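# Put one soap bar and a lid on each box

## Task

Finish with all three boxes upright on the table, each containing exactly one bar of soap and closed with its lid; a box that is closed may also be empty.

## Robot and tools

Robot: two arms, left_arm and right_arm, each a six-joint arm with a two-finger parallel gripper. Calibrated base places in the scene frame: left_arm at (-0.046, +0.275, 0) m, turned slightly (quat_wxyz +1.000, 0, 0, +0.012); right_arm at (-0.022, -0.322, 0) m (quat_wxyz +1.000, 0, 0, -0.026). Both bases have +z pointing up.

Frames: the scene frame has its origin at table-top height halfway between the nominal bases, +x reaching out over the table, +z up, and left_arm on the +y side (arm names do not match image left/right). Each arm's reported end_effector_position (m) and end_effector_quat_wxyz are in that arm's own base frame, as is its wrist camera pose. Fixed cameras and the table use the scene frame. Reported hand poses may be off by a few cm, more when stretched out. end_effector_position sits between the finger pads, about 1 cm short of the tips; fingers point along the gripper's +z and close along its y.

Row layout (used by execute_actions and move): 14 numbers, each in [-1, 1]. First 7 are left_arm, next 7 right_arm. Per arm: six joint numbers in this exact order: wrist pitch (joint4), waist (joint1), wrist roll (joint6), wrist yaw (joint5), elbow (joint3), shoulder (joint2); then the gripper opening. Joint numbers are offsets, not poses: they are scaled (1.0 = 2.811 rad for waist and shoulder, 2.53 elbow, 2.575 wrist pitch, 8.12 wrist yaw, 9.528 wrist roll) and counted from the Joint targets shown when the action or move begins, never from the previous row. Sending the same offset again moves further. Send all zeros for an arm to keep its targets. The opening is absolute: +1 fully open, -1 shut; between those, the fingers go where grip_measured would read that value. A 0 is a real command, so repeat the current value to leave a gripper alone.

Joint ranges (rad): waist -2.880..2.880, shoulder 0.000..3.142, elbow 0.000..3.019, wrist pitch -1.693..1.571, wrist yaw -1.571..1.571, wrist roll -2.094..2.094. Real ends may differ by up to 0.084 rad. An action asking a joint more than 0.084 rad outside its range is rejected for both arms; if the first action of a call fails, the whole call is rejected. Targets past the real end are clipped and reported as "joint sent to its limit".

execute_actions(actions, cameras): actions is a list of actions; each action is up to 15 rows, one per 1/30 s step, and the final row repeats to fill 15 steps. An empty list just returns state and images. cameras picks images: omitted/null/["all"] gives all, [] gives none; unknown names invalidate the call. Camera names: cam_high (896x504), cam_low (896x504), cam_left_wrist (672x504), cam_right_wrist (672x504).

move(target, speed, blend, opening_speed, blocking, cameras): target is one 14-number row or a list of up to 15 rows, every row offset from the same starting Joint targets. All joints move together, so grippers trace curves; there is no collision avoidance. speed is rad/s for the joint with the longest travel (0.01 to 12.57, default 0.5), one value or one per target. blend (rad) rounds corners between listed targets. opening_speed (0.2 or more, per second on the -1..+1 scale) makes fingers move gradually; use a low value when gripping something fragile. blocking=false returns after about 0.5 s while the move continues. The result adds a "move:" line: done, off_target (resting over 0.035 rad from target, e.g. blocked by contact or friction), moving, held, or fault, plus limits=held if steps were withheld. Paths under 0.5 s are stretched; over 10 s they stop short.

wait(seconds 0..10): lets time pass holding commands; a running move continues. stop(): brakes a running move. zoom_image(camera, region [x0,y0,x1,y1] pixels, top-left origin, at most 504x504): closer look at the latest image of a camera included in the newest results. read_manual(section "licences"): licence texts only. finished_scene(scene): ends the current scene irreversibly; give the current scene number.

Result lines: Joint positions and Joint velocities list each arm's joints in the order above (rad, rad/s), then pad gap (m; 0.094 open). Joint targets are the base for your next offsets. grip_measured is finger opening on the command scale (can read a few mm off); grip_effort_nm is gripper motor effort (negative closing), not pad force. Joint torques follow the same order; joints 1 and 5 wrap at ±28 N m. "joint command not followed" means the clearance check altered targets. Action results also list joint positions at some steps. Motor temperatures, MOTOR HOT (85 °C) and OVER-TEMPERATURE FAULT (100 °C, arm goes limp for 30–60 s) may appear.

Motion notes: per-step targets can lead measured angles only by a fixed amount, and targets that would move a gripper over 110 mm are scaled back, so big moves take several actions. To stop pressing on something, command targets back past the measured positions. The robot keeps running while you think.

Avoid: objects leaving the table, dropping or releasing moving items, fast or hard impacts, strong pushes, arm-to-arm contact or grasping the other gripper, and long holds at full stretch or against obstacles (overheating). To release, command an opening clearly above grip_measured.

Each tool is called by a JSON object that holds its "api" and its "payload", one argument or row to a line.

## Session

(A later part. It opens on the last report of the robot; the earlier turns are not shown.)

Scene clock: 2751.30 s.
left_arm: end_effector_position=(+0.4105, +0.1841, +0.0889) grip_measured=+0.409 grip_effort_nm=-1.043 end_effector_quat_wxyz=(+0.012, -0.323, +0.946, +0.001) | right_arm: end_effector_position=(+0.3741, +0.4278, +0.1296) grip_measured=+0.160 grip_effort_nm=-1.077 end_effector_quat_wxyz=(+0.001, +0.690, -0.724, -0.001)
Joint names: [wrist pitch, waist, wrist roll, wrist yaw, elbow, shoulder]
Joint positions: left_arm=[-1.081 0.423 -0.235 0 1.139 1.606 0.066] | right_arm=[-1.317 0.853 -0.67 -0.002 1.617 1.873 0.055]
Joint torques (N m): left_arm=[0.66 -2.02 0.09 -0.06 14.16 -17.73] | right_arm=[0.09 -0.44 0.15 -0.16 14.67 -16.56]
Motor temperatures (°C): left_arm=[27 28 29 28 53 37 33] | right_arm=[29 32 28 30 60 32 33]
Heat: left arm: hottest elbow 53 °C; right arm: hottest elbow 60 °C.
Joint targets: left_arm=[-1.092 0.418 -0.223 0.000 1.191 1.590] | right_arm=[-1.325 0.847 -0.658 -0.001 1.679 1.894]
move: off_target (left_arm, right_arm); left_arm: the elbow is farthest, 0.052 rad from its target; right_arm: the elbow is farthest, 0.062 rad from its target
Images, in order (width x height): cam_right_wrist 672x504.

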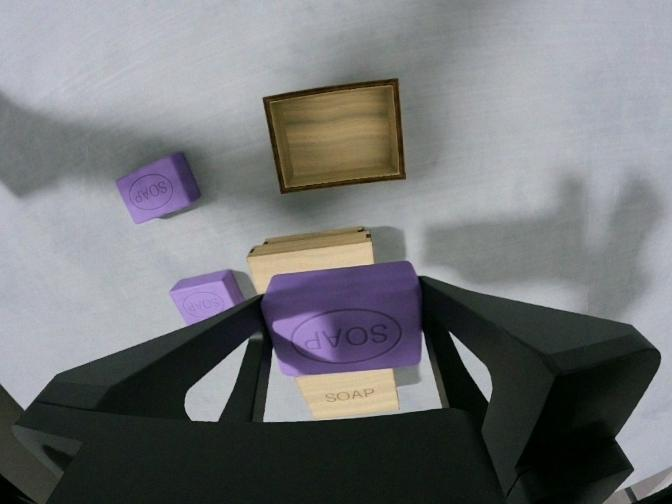

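{"api": "move", "payload": {
  "target": [0,0,0,0,0,0,0.25,0.0328,0.0206,0.0058,0,0.0328,0.053,0.05],
  "speed": 0.3,
  "cameras": ["cam_right_wrist","cam_low","cam_high"]
}}

{"api": "zoom_image", "payload": {
  "camera": "cam_right_wrist",
  "region": [180, 180, 500, 430]
}}

{"api": "zoom_image", "payload": {
  "camera": "cam_low",
  "region": [475, 245, 555, 315]
}}

{"api": "zoom_image", "payload": {
  "camera": "cam_high",
  "region": [370, 160, 450, 230]
}}

Scene clock: 2798.63 s.
left_arm: end_effector_position=(+0.4105, +0.1841, +0.0889) grip_measured=+0.409 grip_effort_nm=-1.043 end_effector_quat_wxyz=(+0.012, -0.323, +0.946, +0.001) | right_arm: end_effector_position=(+0.3775, +0.4806, +0.0722) grip_measured=+0.160 grip_effort_nm=-1.077 end_effector_quat_wxyz=(+0.002, +0.689, -0.725, -0.001)
Joint names: [wrist pitch, waist, wrist roll, wrist yaw, elbow, shoulder]
Joint positions: left_arm=[-1.081 0.423 -0.235 0 1.139 1.606 0.066] | right_arm=[-1.249 0.905 -0.614 -0.002 1.703 2.029 0.055]
Joint torques (N m): left_arm=[0.68 -2.02 0.09 -0.06 14.16 -17.73] | right_arm=[0.7 -0.03 0.12 -0.16 14.23 -19.55]
Motor temperatures (°C): left_arm=[27 28 29 28 58 37 33] | right_arm=[29 32 28 30 72 34 33]
Heat: left arm: hottest elbow 58 °C; right arm: hottest elbow 72 °C.
Joint targets: left_arm=[-1.092 0.418 -0.223 0.000 1.191 1.590] | right_arm=[-1.241 0.905 -0.602 -0.001 1.762 2.044]
move: off_target (left_arm, right_arm); left_arm: the elbow is farthest, 0.052 rad from its target; right_arm: the elbow is farthest, 0.059 rad from its target
Images, in order (width x height): cam_high 896x504, cam_low 896x504, cam_right_wrist 672x504.

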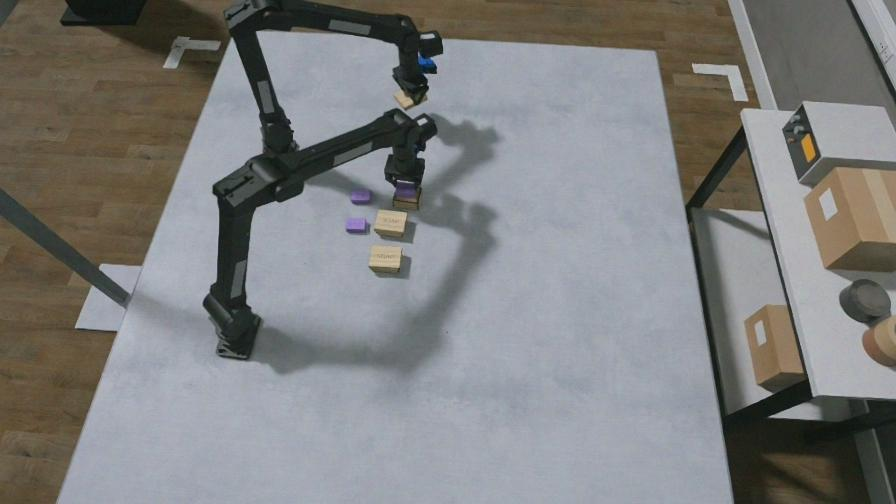

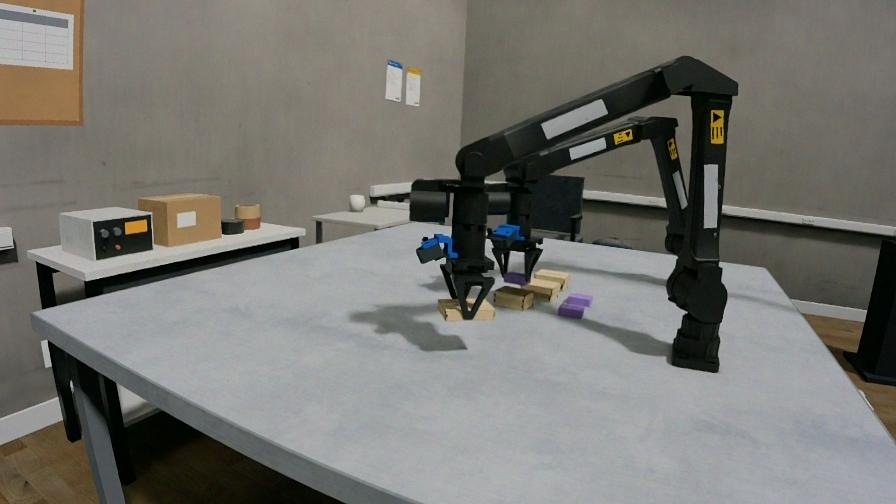

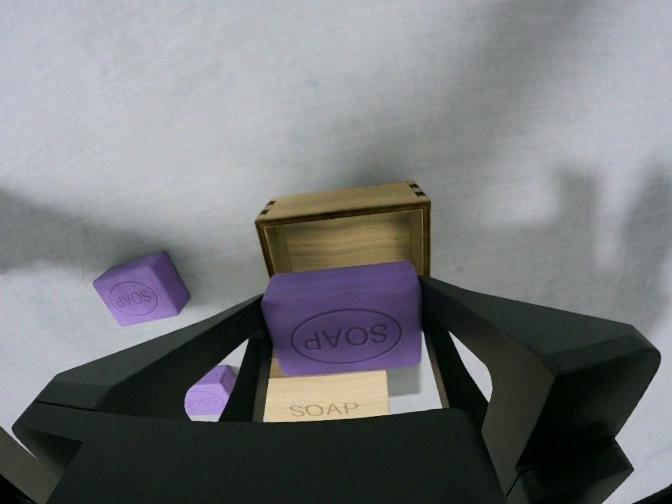

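Scaled by 1.575 from the camera's 672x504 image, which has a finer 960x720 frame.

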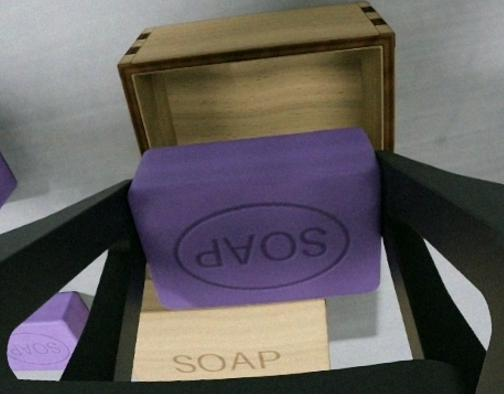

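Scaled by 6.300 from the camera's 896x504 image, which has a finer 1280x720 frame.

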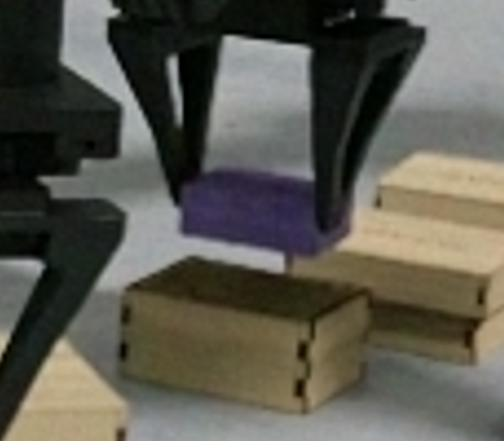

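Scaled by 6.300 from the camera's 896x504 image, which has a finer 1280x720 frame.

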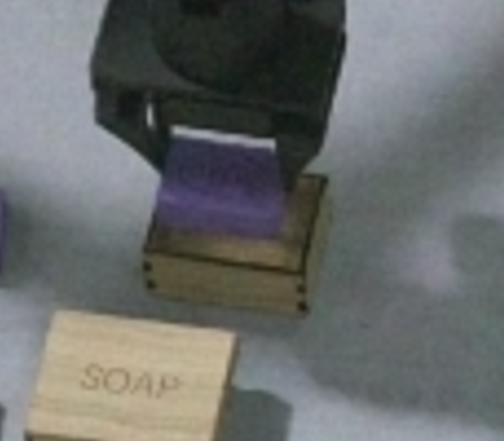

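{"api": "move", "payload": {
  "target": [0,0,0,0,0,0,0.25,0.0233,-0.0032,0,0,-0.0462,0.0039,0.05],
  "speed": 0.15,
  "cameras": ["cam_right_wrist","cam_low","cam_high"]
}}

{"api": "zoom_image", "payload": {
  "camera": "cam_right_wrist",
  "region": [180, 180, 500, 430]
}}

{"api": "zoom_image", "payload": {
  "camera": "cam_low",
  "region": [475, 245, 555, 315]
}}

{"api": "zoom_image", "payload": {
  "camera": "cam_high",
  "region": [370, 160, 450, 230]
}}

Scene clock: 2862.53 s.
left_arm: end_effector_position=(+0.4105, +0.1841, +0.0889) grip_measured=+0.409 grip_effort_nm=-1.048 end_effector_quat_wxyz=(+0.012, -0.323, +0.946, +0.001) | right_arm: end_effector_position=(+0.3762, +0.4782, +0.0553) grip_measured=+0.160 grip_effort_nm=-1.082 end_effector_quat_wxyz=(-0.004, +0.688, -0.726, -0.002)
Joint names: [wrist pitch, waist, wrist roll, wrist yaw, elbow, shoulder]
Joint positions: left_arm=[-1.081 0.423 -0.235 0 1.139 1.606 0.066] | right_arm=[-1.189 0.904 -0.614 -0.002 1.657 2.029 0.055]
Joint torques (N m): left_arm=[0.66 -2.02 0.09 -0.06 14.15 -17.79] | right_arm=[0.85 -0.79 0.12 -0.16 8.13 -18.55]
Motor temperatures (°C): left_arm=[27 28 29 28 61 38 33] | right_arm=[29 32 28 30 69 37 33]
Heat: left arm: hottest elbow 61 °C; right arm: hottest elbow 69 °C.
Joint targets: left_arm=[-1.092 0.418 -0.223 0.000 1.191 1.590] | right_arm=[-1.181 0.896 -0.602 -0.001 1.645 2.055]
move: off_target (left_arm); left_arm: the elbow is farthest, 0.052 rad from its target
Images, in order (width x height): cam_high 896x504, cam_low 896x504, cam_right_wrist 672x504.

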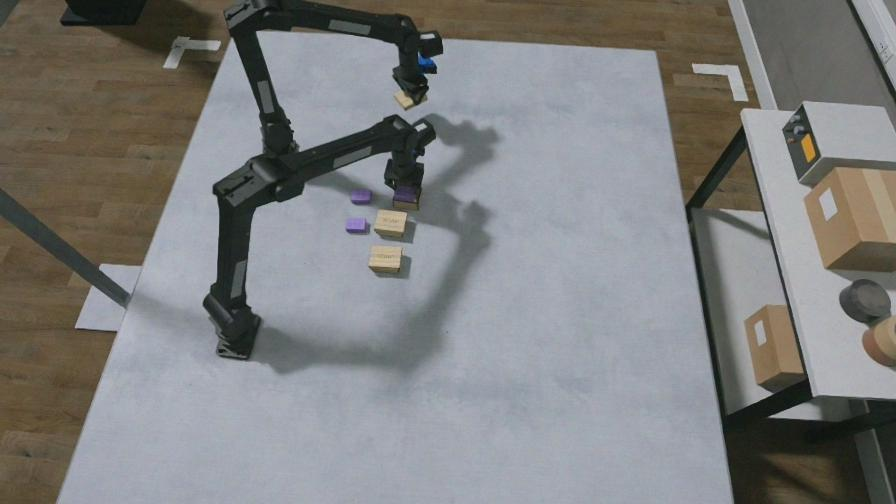

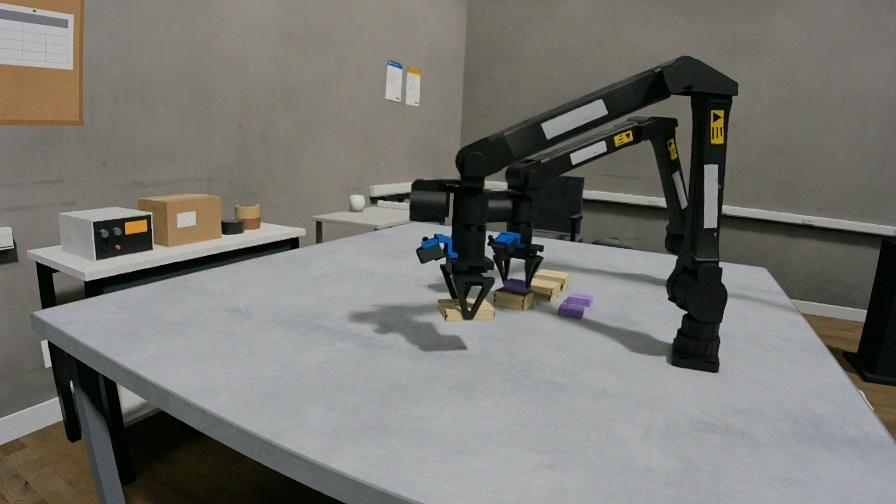

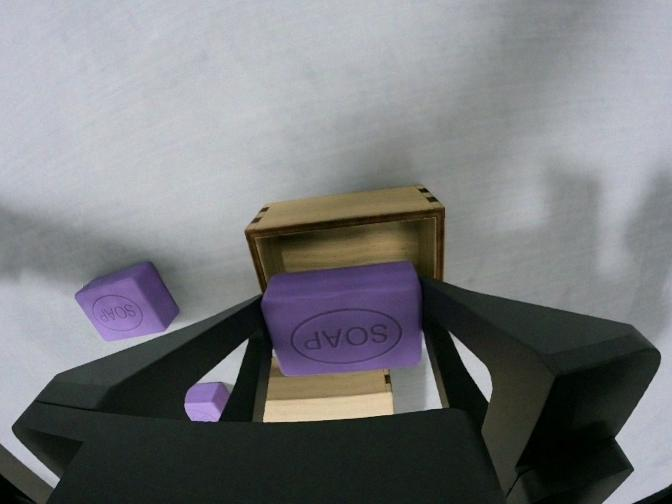

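Scaled by 1.575 from the camera's 672x504 image, which has a finer 960x720 frame.

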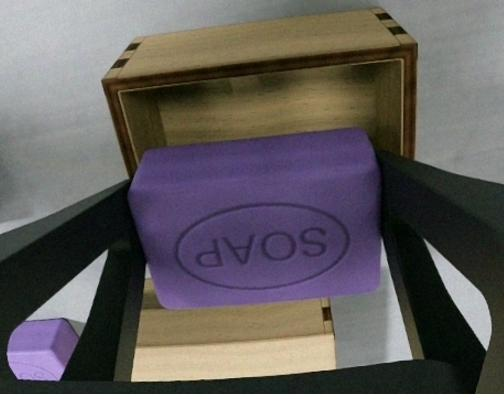

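Scaled by 6.300 from the camera's 896x504 image, which has a finer 1280x720 frame.

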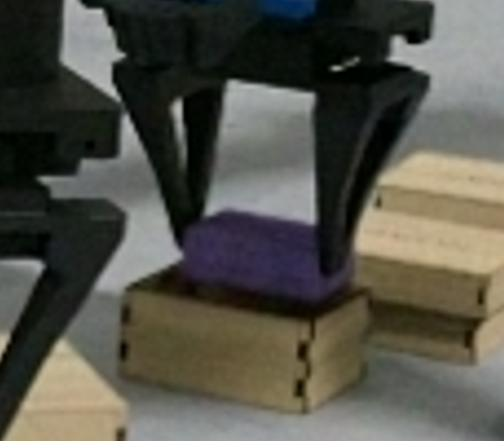

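Scaled by 6.300 from the camera's 896x504 image, which has a finer 1280x720 frame.

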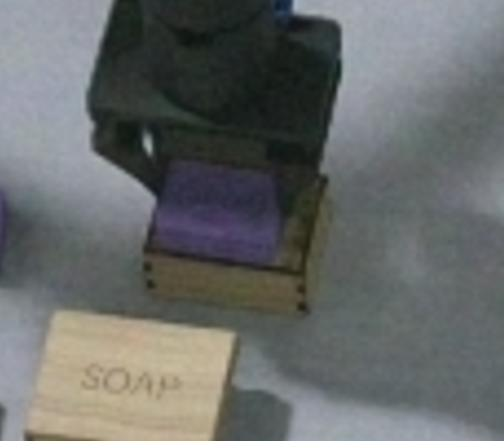

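{"api": "move", "payload": {
  "target": [
    [0,0,0,0,0,0,0.25,0,-0.0043,0,0,0,0,0.05],
    [0,0,0,0,0,0,0.25,0.005,-0.0043,0,0,-0.001,0.004,0.05]
  ],
  "speed": 0.06,
  "cameras": ["cam_right_wrist","cam_low","cam_high"]
}}

{"api": "zoom_image", "payload": {
  "camera": "cam_right_wrist",
  "region": [180, 180, 500, 430]
}}

{"api": "zoom_image", "payload": {
  "camera": "cam_low",
  "region": [475, 245, 555, 315]
}}

{"api": "zoom_image", "payload": {
  "camera": "cam_high",
  "region": [370, 160, 450, 230]
}}

Scene clock: 2913.47 s.
left_arm: end_effector_position=(+0.4105, +0.1841, +0.0889) grip_measured=+0.409 grip_effort_nm=-1.038 end_effector_quat_wxyz=(+0.012, -0.323, +0.946, +0.001) | right_arm: end_effector_position=(+0.3845, +0.4746, +0.0533) grip_measured=+0.160 grip_effort_nm=-1.077 end_effector_quat_wxyz=(-0.008, +0.683, -0.730, -0.002)
Joint names: [wrist pitch, waist, wrist roll, wrist yaw, elbow, shoulder]
Joint positions: left_arm=[-1.081 0.423 -0.235 0 1.139 1.606 0.066] | right_arm=[-1.179 0.89 -0.614 -0.001 1.657 2.033 0.055]
Joint torques (N m): left_arm=[0.66 -2.02 0.09 -0.06 14.16 -17.79] | right_arm=[0.84 -0.67 0.12 -0.17 7.92 -17.79]
Motor temperatures (°C): left_arm=[27 28 29 28 62 38 33] | right_arm=[29 32 28 30 63 36 33]
Heat: left arm: hottest elbow 62 °C; right arm: hottest elbow 63 °C.
Joint targets: left_arm=[-1.092 0.418 -0.223 0.000 1.191 1.590] | right_arm=[-1.168 0.884 -0.602 -0.001 1.642 2.066]
move: off_target (left_arm); left_arm: the elbow is farthest, 0.052 rad from its target
Images, in order (width x height): cam_high 896x504, cam_low 896x504, cam_right_wrist 672x504.

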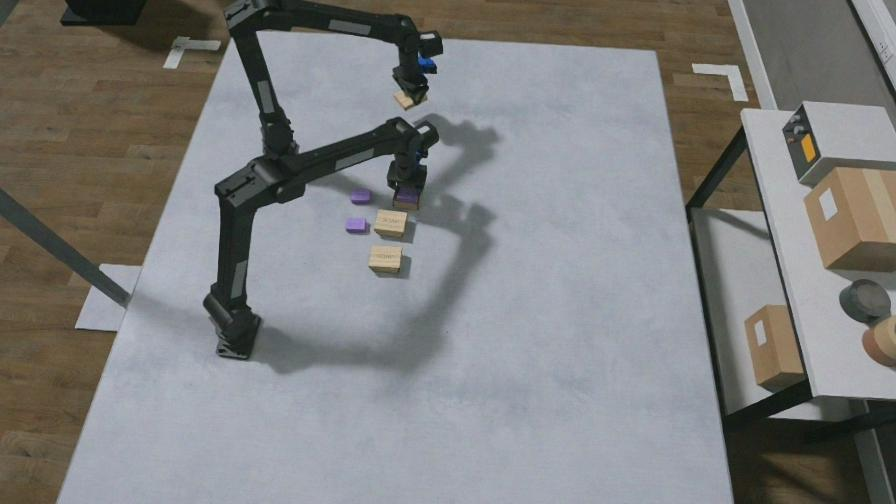

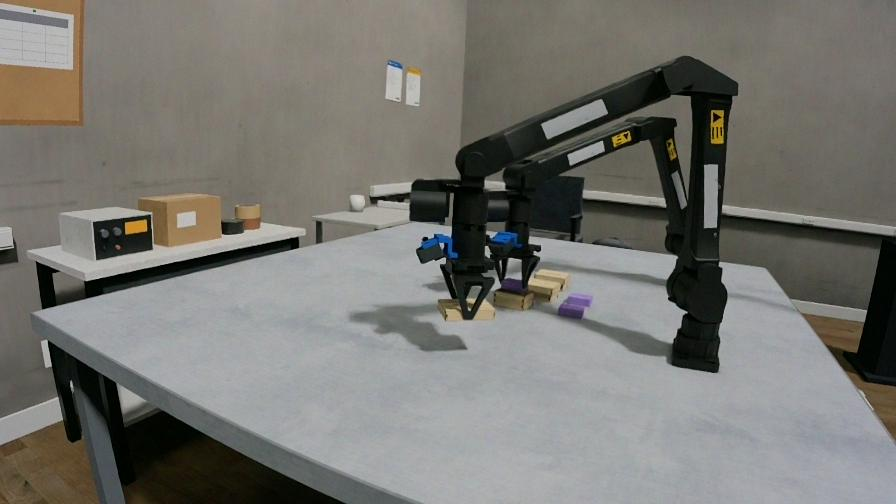

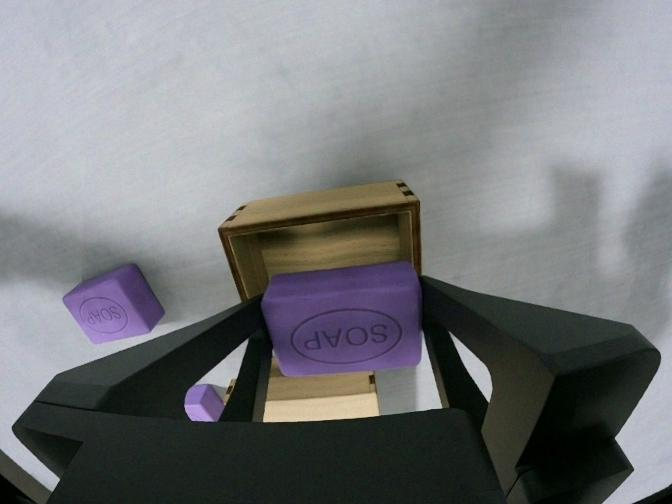

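Scaled by 1.575 from the camera's 672x504 image, which has a finer 960x720 frame.

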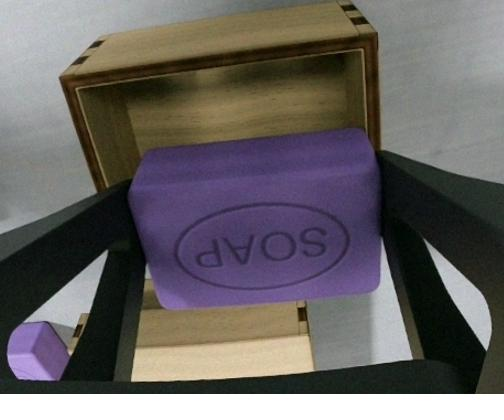

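Scaled by 6.300 from the camera's 896x504 image, which has a finer 1280x720 frame.

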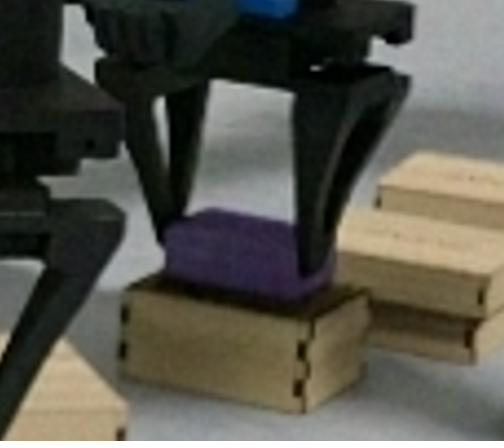

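Scaled by 6.300 from the camera's 896x504 image, which has a finer 1280x720 frame.

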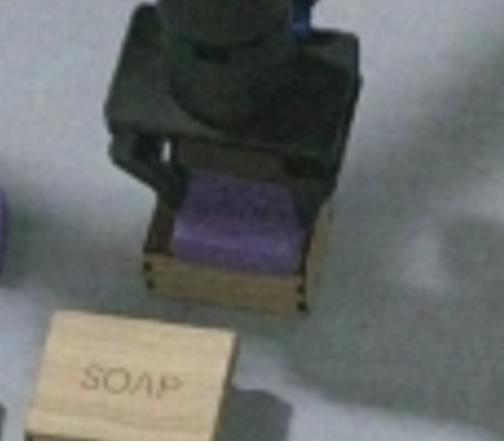

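{"api": "move", "payload": {
  "target": [
    [0,0,0,0,0,0,0.25,0,0,0,0,0.0257,0,0.05],
    [0,0,0,0,0,0,0.25,-0.0295,0,0,0,0.0549,0.0039,0.05],
    [0,0,0,0,0,0,0.25,-0.0295,0.01,0,0,0.0549,0.0039,0.05]
  ],
  "speed": [0.3,0.12,0.12],
  "cameras": ["cam_right_wrist","cam_low","cam_high"]
}}

{"api": "zoom_image", "payload": {
  "camera": "cam_low",
  "region": [475, 245, 555, 315]
}}

{"api": "zoom_image", "payload": {
  "camera": "cam_high",
  "region": [370, 160, 450, 230]
}}

Scene clock: 2973.50 s.
left_arm: end_effector_position=(+0.4105, +0.1841, +0.0889) grip_measured=+0.409 grip_effort_nm=-1.028 end_effector_quat_wxyz=(+0.012, -0.323, +0.946, +0.001) | right_arm: end_effector_position=(+0.3820, +0.4887, +0.0684) grip_measured=+0.160 grip_effort_nm=-1.072 end_effector_quat_wxyz=(-0.005, +0.689, -0.724, -0.001)
Joint names: [wrist pitch, waist, wrist roll, wrist yaw, elbow, shoulder]
Joint positions: left_arm=[-1.081 0.423 -0.235 0 1.139 1.606 0.066] | right_arm=[-1.236 0.908 -0.614 -0.001 1.723 2.047 0.055]
Joint torques (N m): left_arm=[0.68 -2.08 0.09 -0.06 14.13 -17.73] | right_arm=[0.13 0.38 0.11 -0.19 14.24 -18.14]
Motor temperatures (°C): left_arm=[27 28 29 28 63 38 33] | right_arm=[29 31 28 30 61 38 33]
Heat: left arm: hottest elbow 63 °C; right arm: hottest elbow 61 °C.
Joint targets: left_arm=[-1.092 0.418 -0.223 0.000 1.191 1.590] | right_arm=[-1.244 0.912 -0.603 -0.001 1.781 2.077]
move: off_target (left_arm, right_arm); left_arm: the elbow is farthest, 0.052 rad from its target; right_arm: the elbow is farthest, 0.058 rad from its target
Images, in order (width x height): cam_high 896x504, cam_low 896x504, cam_right_wrist 672x504.

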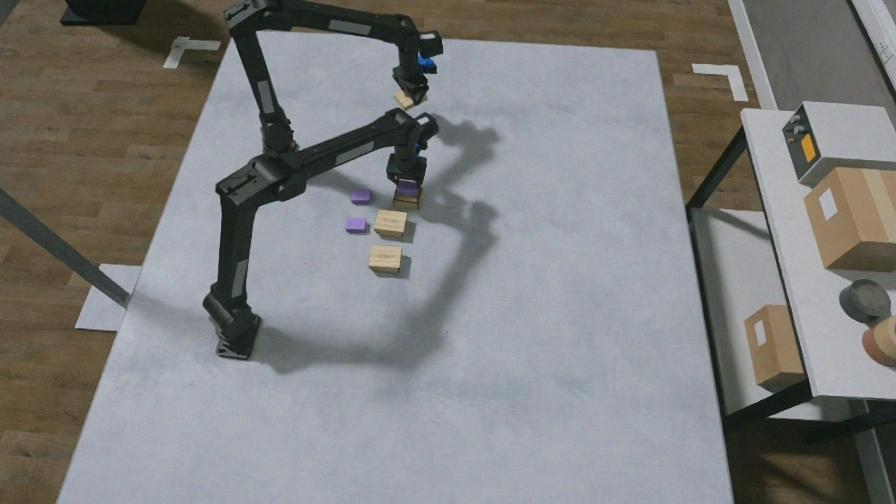

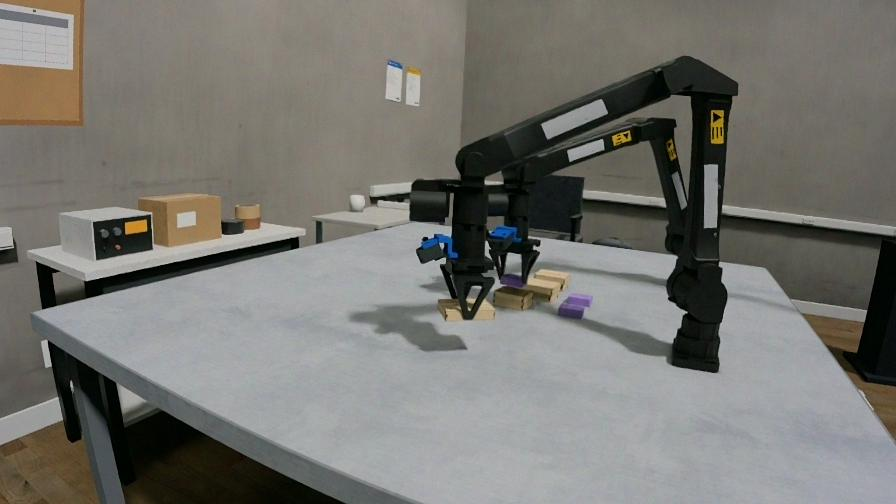

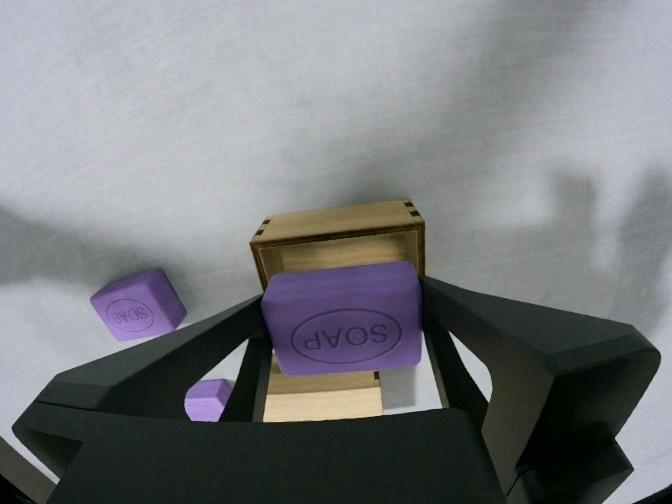

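Scaled by 6.300 from the camera's 896x504 image, which has a finer 1280x720 frame.

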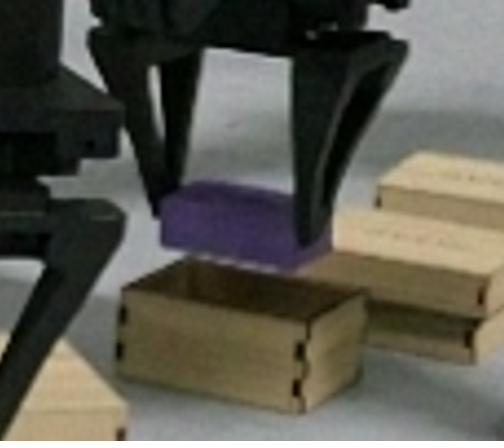

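Scaled by 6.300 from the camera's 896x504 image, which has a finer 1280x720 frame.

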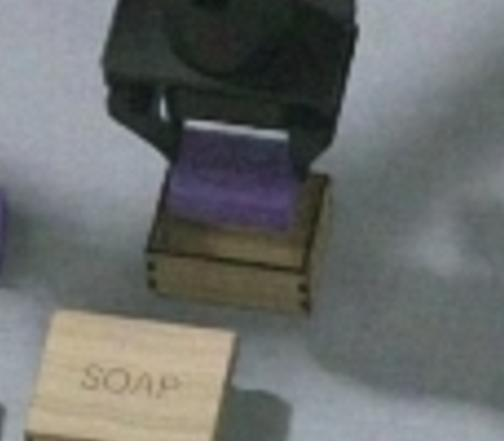

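{"api": "move", "payload": {
  "target": [
    [0,0,0,0,0,0,0.25,0,0.0018,0,0,0,0,0.05],
    [0,0,0,0,0,0,0.25,0.0198,0.0018,0,0,-0.0332,0.0094,0.05]
  ],
  "speed": 0.1,
  "cameras": ["cam_right_wrist","cam_low","cam_high"]
}}

{"api": "zoom_image", "payload": {
  "camera": "cam_low",
  "region": [475, 245, 555, 315]
}}

{"api": "zoom_image", "payload": {
  "camera": "cam_high",
  "region": [370, 160, 450, 230]
}}

Scene clock: 3000.83 s.
left_arm: end_effector_position=(+0.4105, +0.1841, +0.0889) grip_measured=+0.409 grip_effort_nm=-1.038 end_effector_quat_wxyz=(+0.012, -0.323, +0.946, +0.001) | right_arm: end_effector_position=(+0.3823, +0.4907, +0.0470) grip_measured=+0.160 grip_effort_nm=-1.082 end_effector_quat_wxyz=(-0.002, +0.690, -0.724, -0.001)
Joint names: [wrist pitch, waist, wrist roll, wrist yaw, elbow, shoulder]
Joint positions: left_arm=[-1.081 0.423 -0.235 0 1.139 1.606 0.066] | right_arm=[-1.202 0.909 -0.614 -0.001 1.71 2.075 0.055]
Joint torques (N m): left_arm=[0.68 -2.02 0.09 -0.06 14.16 -17.73] | right_arm=[0.65 0.67 0.12 -0.19 8.09 -18.49]
Motor temperatures (°C): left_arm=[27 28 29 28 64 38 34] | right_arm=[29 31 28 30 66 38 33]
Heat: left arm: hottest elbow 64 °C; right arm: hottest elbow 66 °C.
Joint targets: left_arm=[-1.092 0.418 -0.223 0.000 1.191 1.590] | right_arm=[-1.193 0.917 -0.603 -0.001 1.697 2.103]
move: off_target (left_arm); left_arm: the elbow is farthest, 0.052 rad from its target
Images, in order (width x height): cam_high 896x504, cam_low 896x504, cam_right_wrist 672x504.

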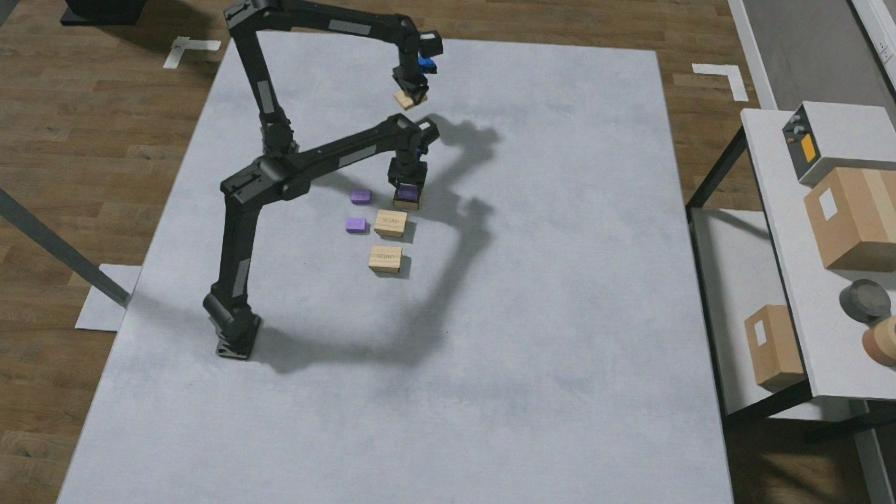

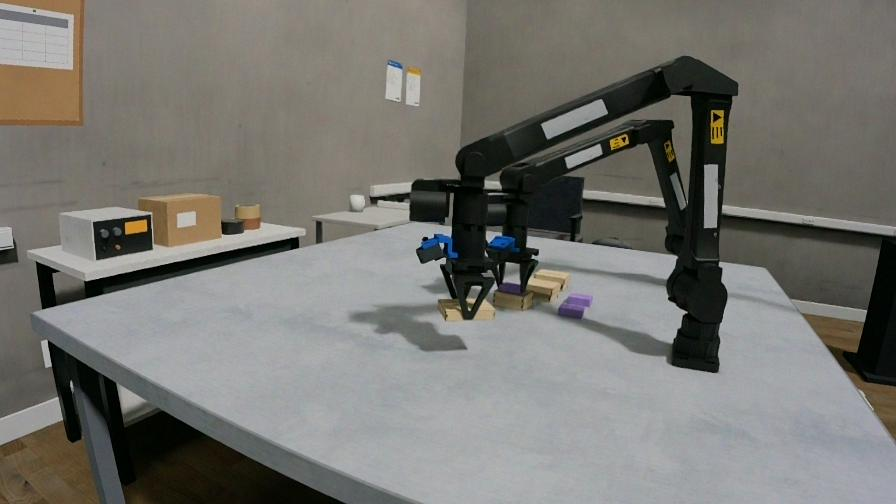

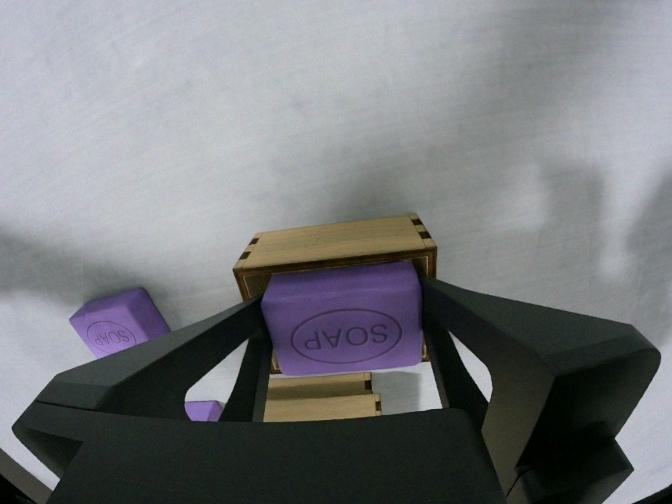

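Scaled by 6.300 from the camera's 896x504 image, which has a finer 1280x720 frame.

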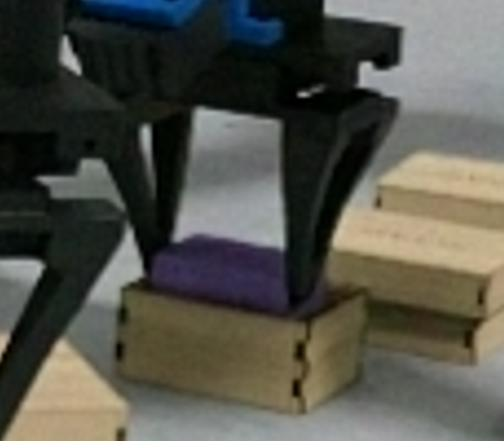

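Scaled by 6.300 from the camera's 896x504 image, which has a finer 1280x720 frame.

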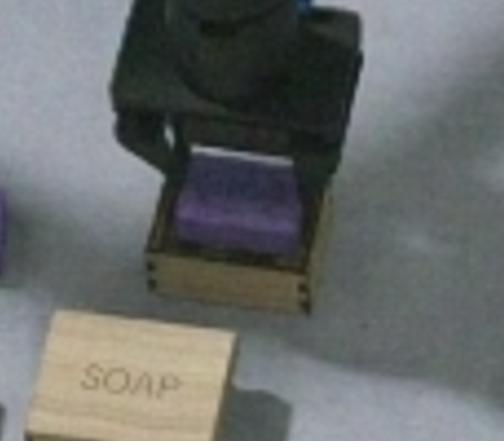

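{"api": "move", "payload": {
  "target": [
    [0,0,0,0,0,0,0.25,0,0.0025,0,0,-0.0008,0,0.05]
  ],
  "speed": 0.05,
  "cameras": ["cam_right_wrist","cam_low","cam_high"]
}}

{"api": "zoom_image", "payload": {
  "camera": "cam_low",
  "region": [475, 245, 555, 315]
}}

{"api": "zoom_image", "payload": {
  "camera": "cam_high",
  "region": [370, 160, 450, 230]
}}

{"api": "zoom_image", "payload": {
  "camera": "cam_right_wrist",
  "region": [180, 180, 500, 430]
}}

Scene clock: 3025.77 s.
left_arm: end_effector_position=(+0.4105, +0.1841, +0.0889) grip_measured=+0.409 grip_effort_nm=-1.038 end_effector_quat_wxyz=(+0.012, -0.323, +0.946, +0.001) | right_arm: end_effector_position=(+0.3790, +0.4933, +0.0470) grip_measured=+0.160 grip_effort_nm=-1.077 end_effector_quat_wxyz=(-0.002, +0.692, -0.721, -0.001)
Joint names: [wrist pitch, waist, wrist roll, wrist yaw, elbow, shoulder]
Joint positions: left_arm=[-1.081 0.423 -0.235 0 1.139 1.606 0.066] | right_arm=[-1.201 0.916 -0.614 -0.001 1.71 2.075 0.055]
Joint torques (N m): left_arm=[0.66 -2.02 0.08 -0.06 14.16 -17.67] | right_arm=[0.72 0.67 0.11 -0.19 7.91 -18.49]
Motor temperatures (°C): left_arm=[27 28 29 28 64 38 34] | right_arm=[29 31 28 30 61 38 33]
Heat: left arm: hottest elbow 64 °C; right arm: hottest elbow 61 °C.
Joint targets: left_arm=[-1.092 0.418 -0.223 0.000 1.191 1.590] | right_arm=[-1.193 0.924 -0.603 -0.001 1.695 2.103]
move: off_target (left_arm); left_arm: the elbow is farthest, 0.052 rad from its target
Images, in order (width x height): cam_high 896x504, cam_low 896x504, cam_right_wrist 672x504.

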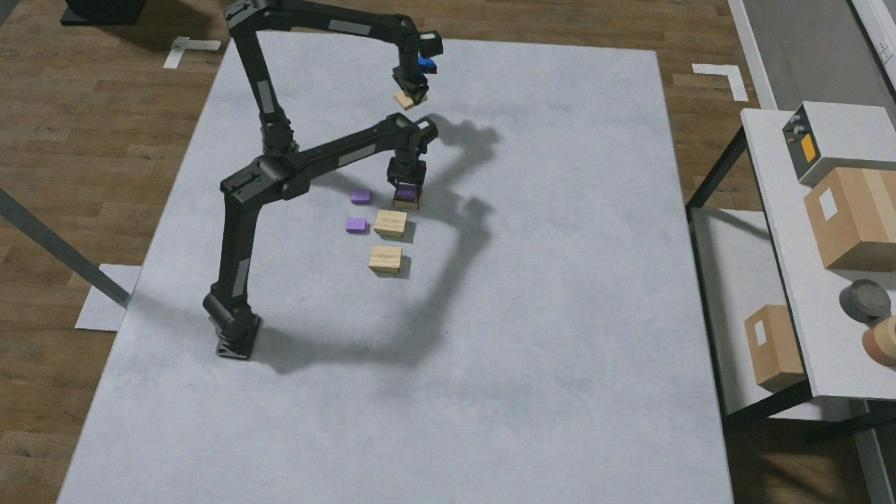

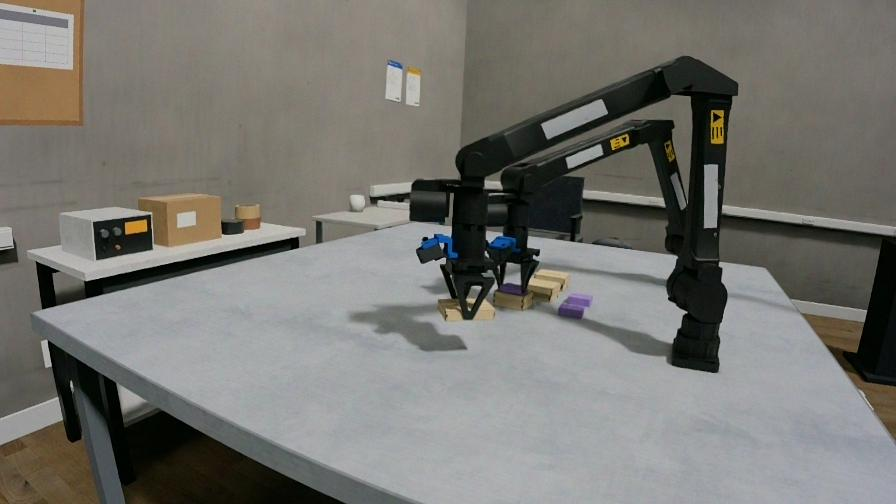

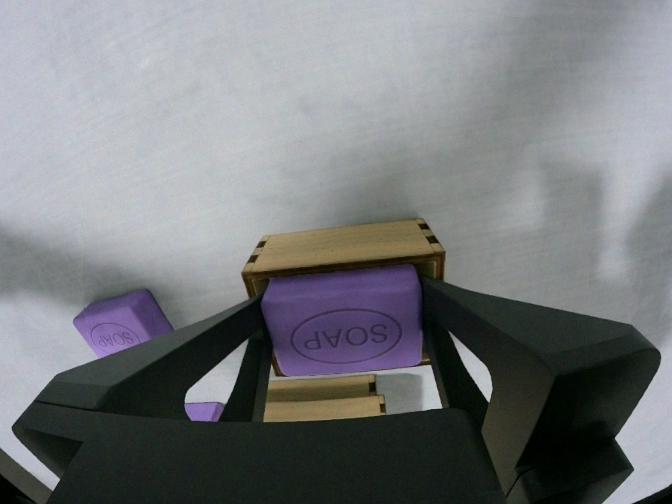

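Scaled by 6.300 from the camera's 896x504 image, which has a finer 1280x720 frame.

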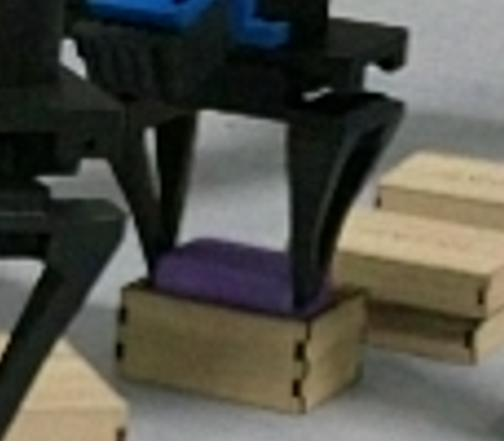

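Scaled by 6.300 from the camera's 896x504 image, which has a finer 1280x720 frame.

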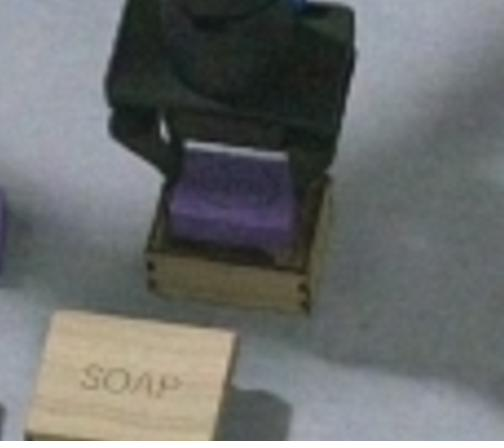

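Scaled by 1.575 from the camera's 672x504 image, which has a finer 960x720 frame.

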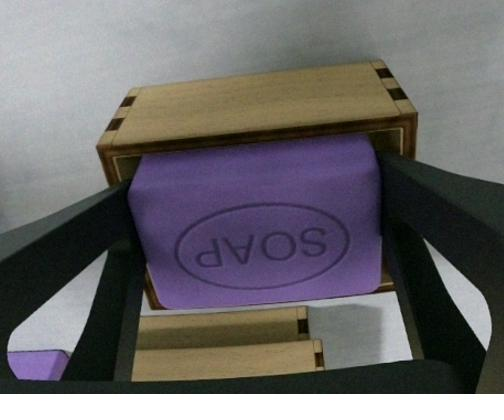

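{"api": "move", "payload": {
  "target": [
    [0,0,0,0,0,0,0.25,0.0155,0,0,0,-0.0095,0.0063,0.05]
  ],
  "speed": 0.06,
  "cameras": ["cam_right_wrist","cam_low","cam_high"]
}}

{"api": "zoom_image", "payload": {
  "camera": "cam_low",
  "region": [475, 245, 555, 315]
}}

{"api": "zoom_image", "payload": {
  "camera": "cam_high",
  "region": [370, 160, 450, 230]
}}

{"api": "zoom_image", "payload": {
  "camera": "cam_right_wrist",
  "region": [180, 180, 500, 430]
}}

Scene clock: 3046.43 s.
left_arm: end_effector_position=(+0.4105, +0.1841, +0.0889) grip_measured=+0.409 grip_effort_nm=-1.038 end_effector_quat_wxyz=(+0.012, -0.323, +0.946, +0.001) | right_arm: end_effector_position=(+0.3774, +0.4921, +0.0283) grip_measured=+0.160 grip_effort_nm=-1.072 end_effector_quat_wxyz=(-0.001, +0.693, -0.721, -0.001)
Joint names: [wrist pitch, waist, wrist roll, wrist yaw, elbow, shoulder]
Joint positions: left_arm=[-1.081 0.423 -0.235 0 1.139 1.606 0.066] | right_arm=[-1.163 0.917 -0.614 -0.001 1.684 2.091 0.055]
Joint torques (N m): left_arm=[0.68 -2.02 0.09 -0.06 14.16 -17.73] | right_arm=[0.7 0.67 0.11 -0.19 7.9 -18.37]
Motor temperatures (°C): left_arm=[27 28 29 28 64 38 34] | right_arm=[29 31 28 30 60 38 33]
Heat: left arm: hottest elbow 64 °C; right arm: hottest elbow 60 °C.
Joint targets: left_arm=[-1.092 0.418 -0.223 0.000 1.191 1.590] | right_arm=[-1.153 0.924 -0.603 -0.001 1.671 2.121]
move: off_target (left_arm); left_arm: the elbow is farthest, 0.052 rad from its target
Images, in order (width x height): cam_high 896x504, cam_low 896x504, cam_right_wrist 672x504.

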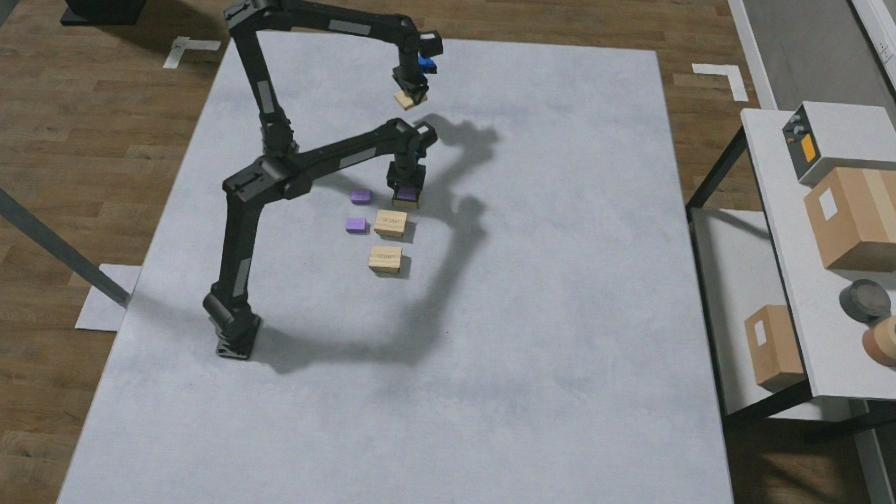

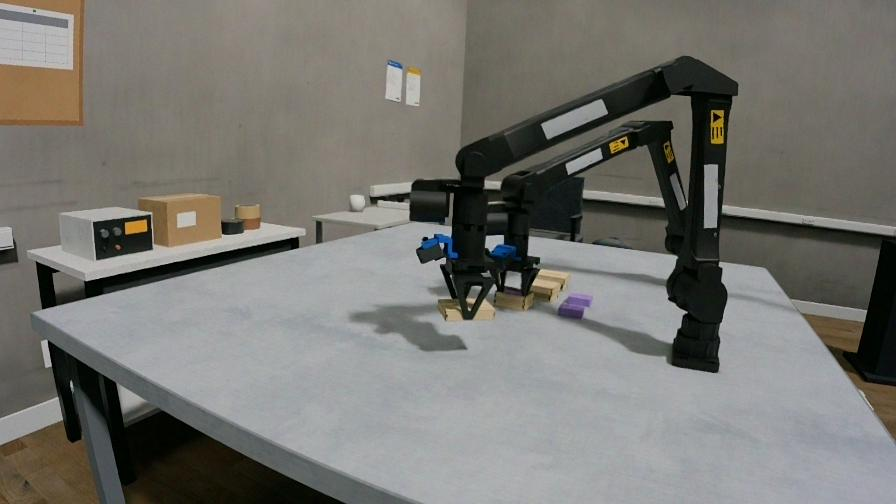

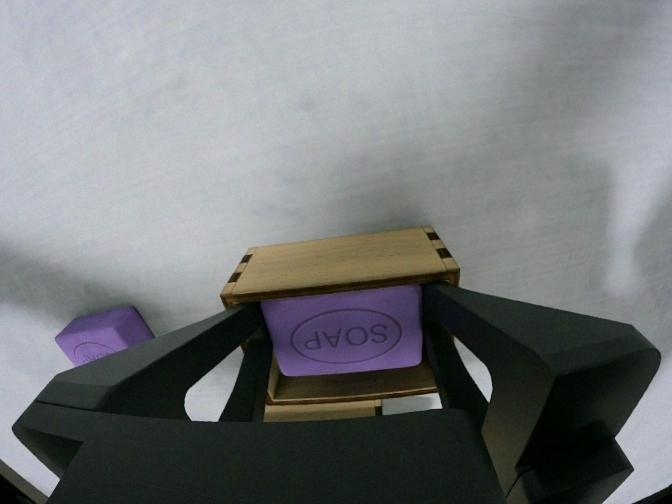

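Scaled by 6.300 from the camera's 896x504 image, which has a finer 1280x720 frame.

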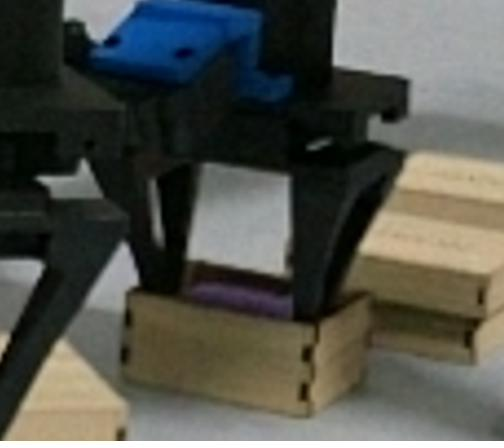

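Scaled by 6.300 from the camera's 896x504 image, which has a finer 1280x720 frame.

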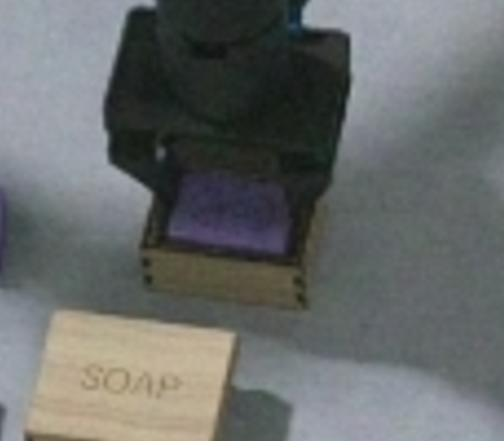

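Scaled by 1.575 from the camera's 672x504 image, which has a finer 960x720 frame.

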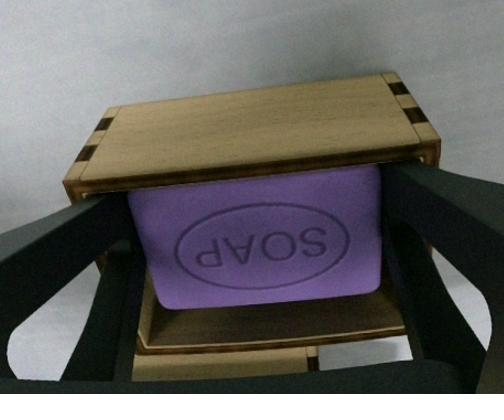

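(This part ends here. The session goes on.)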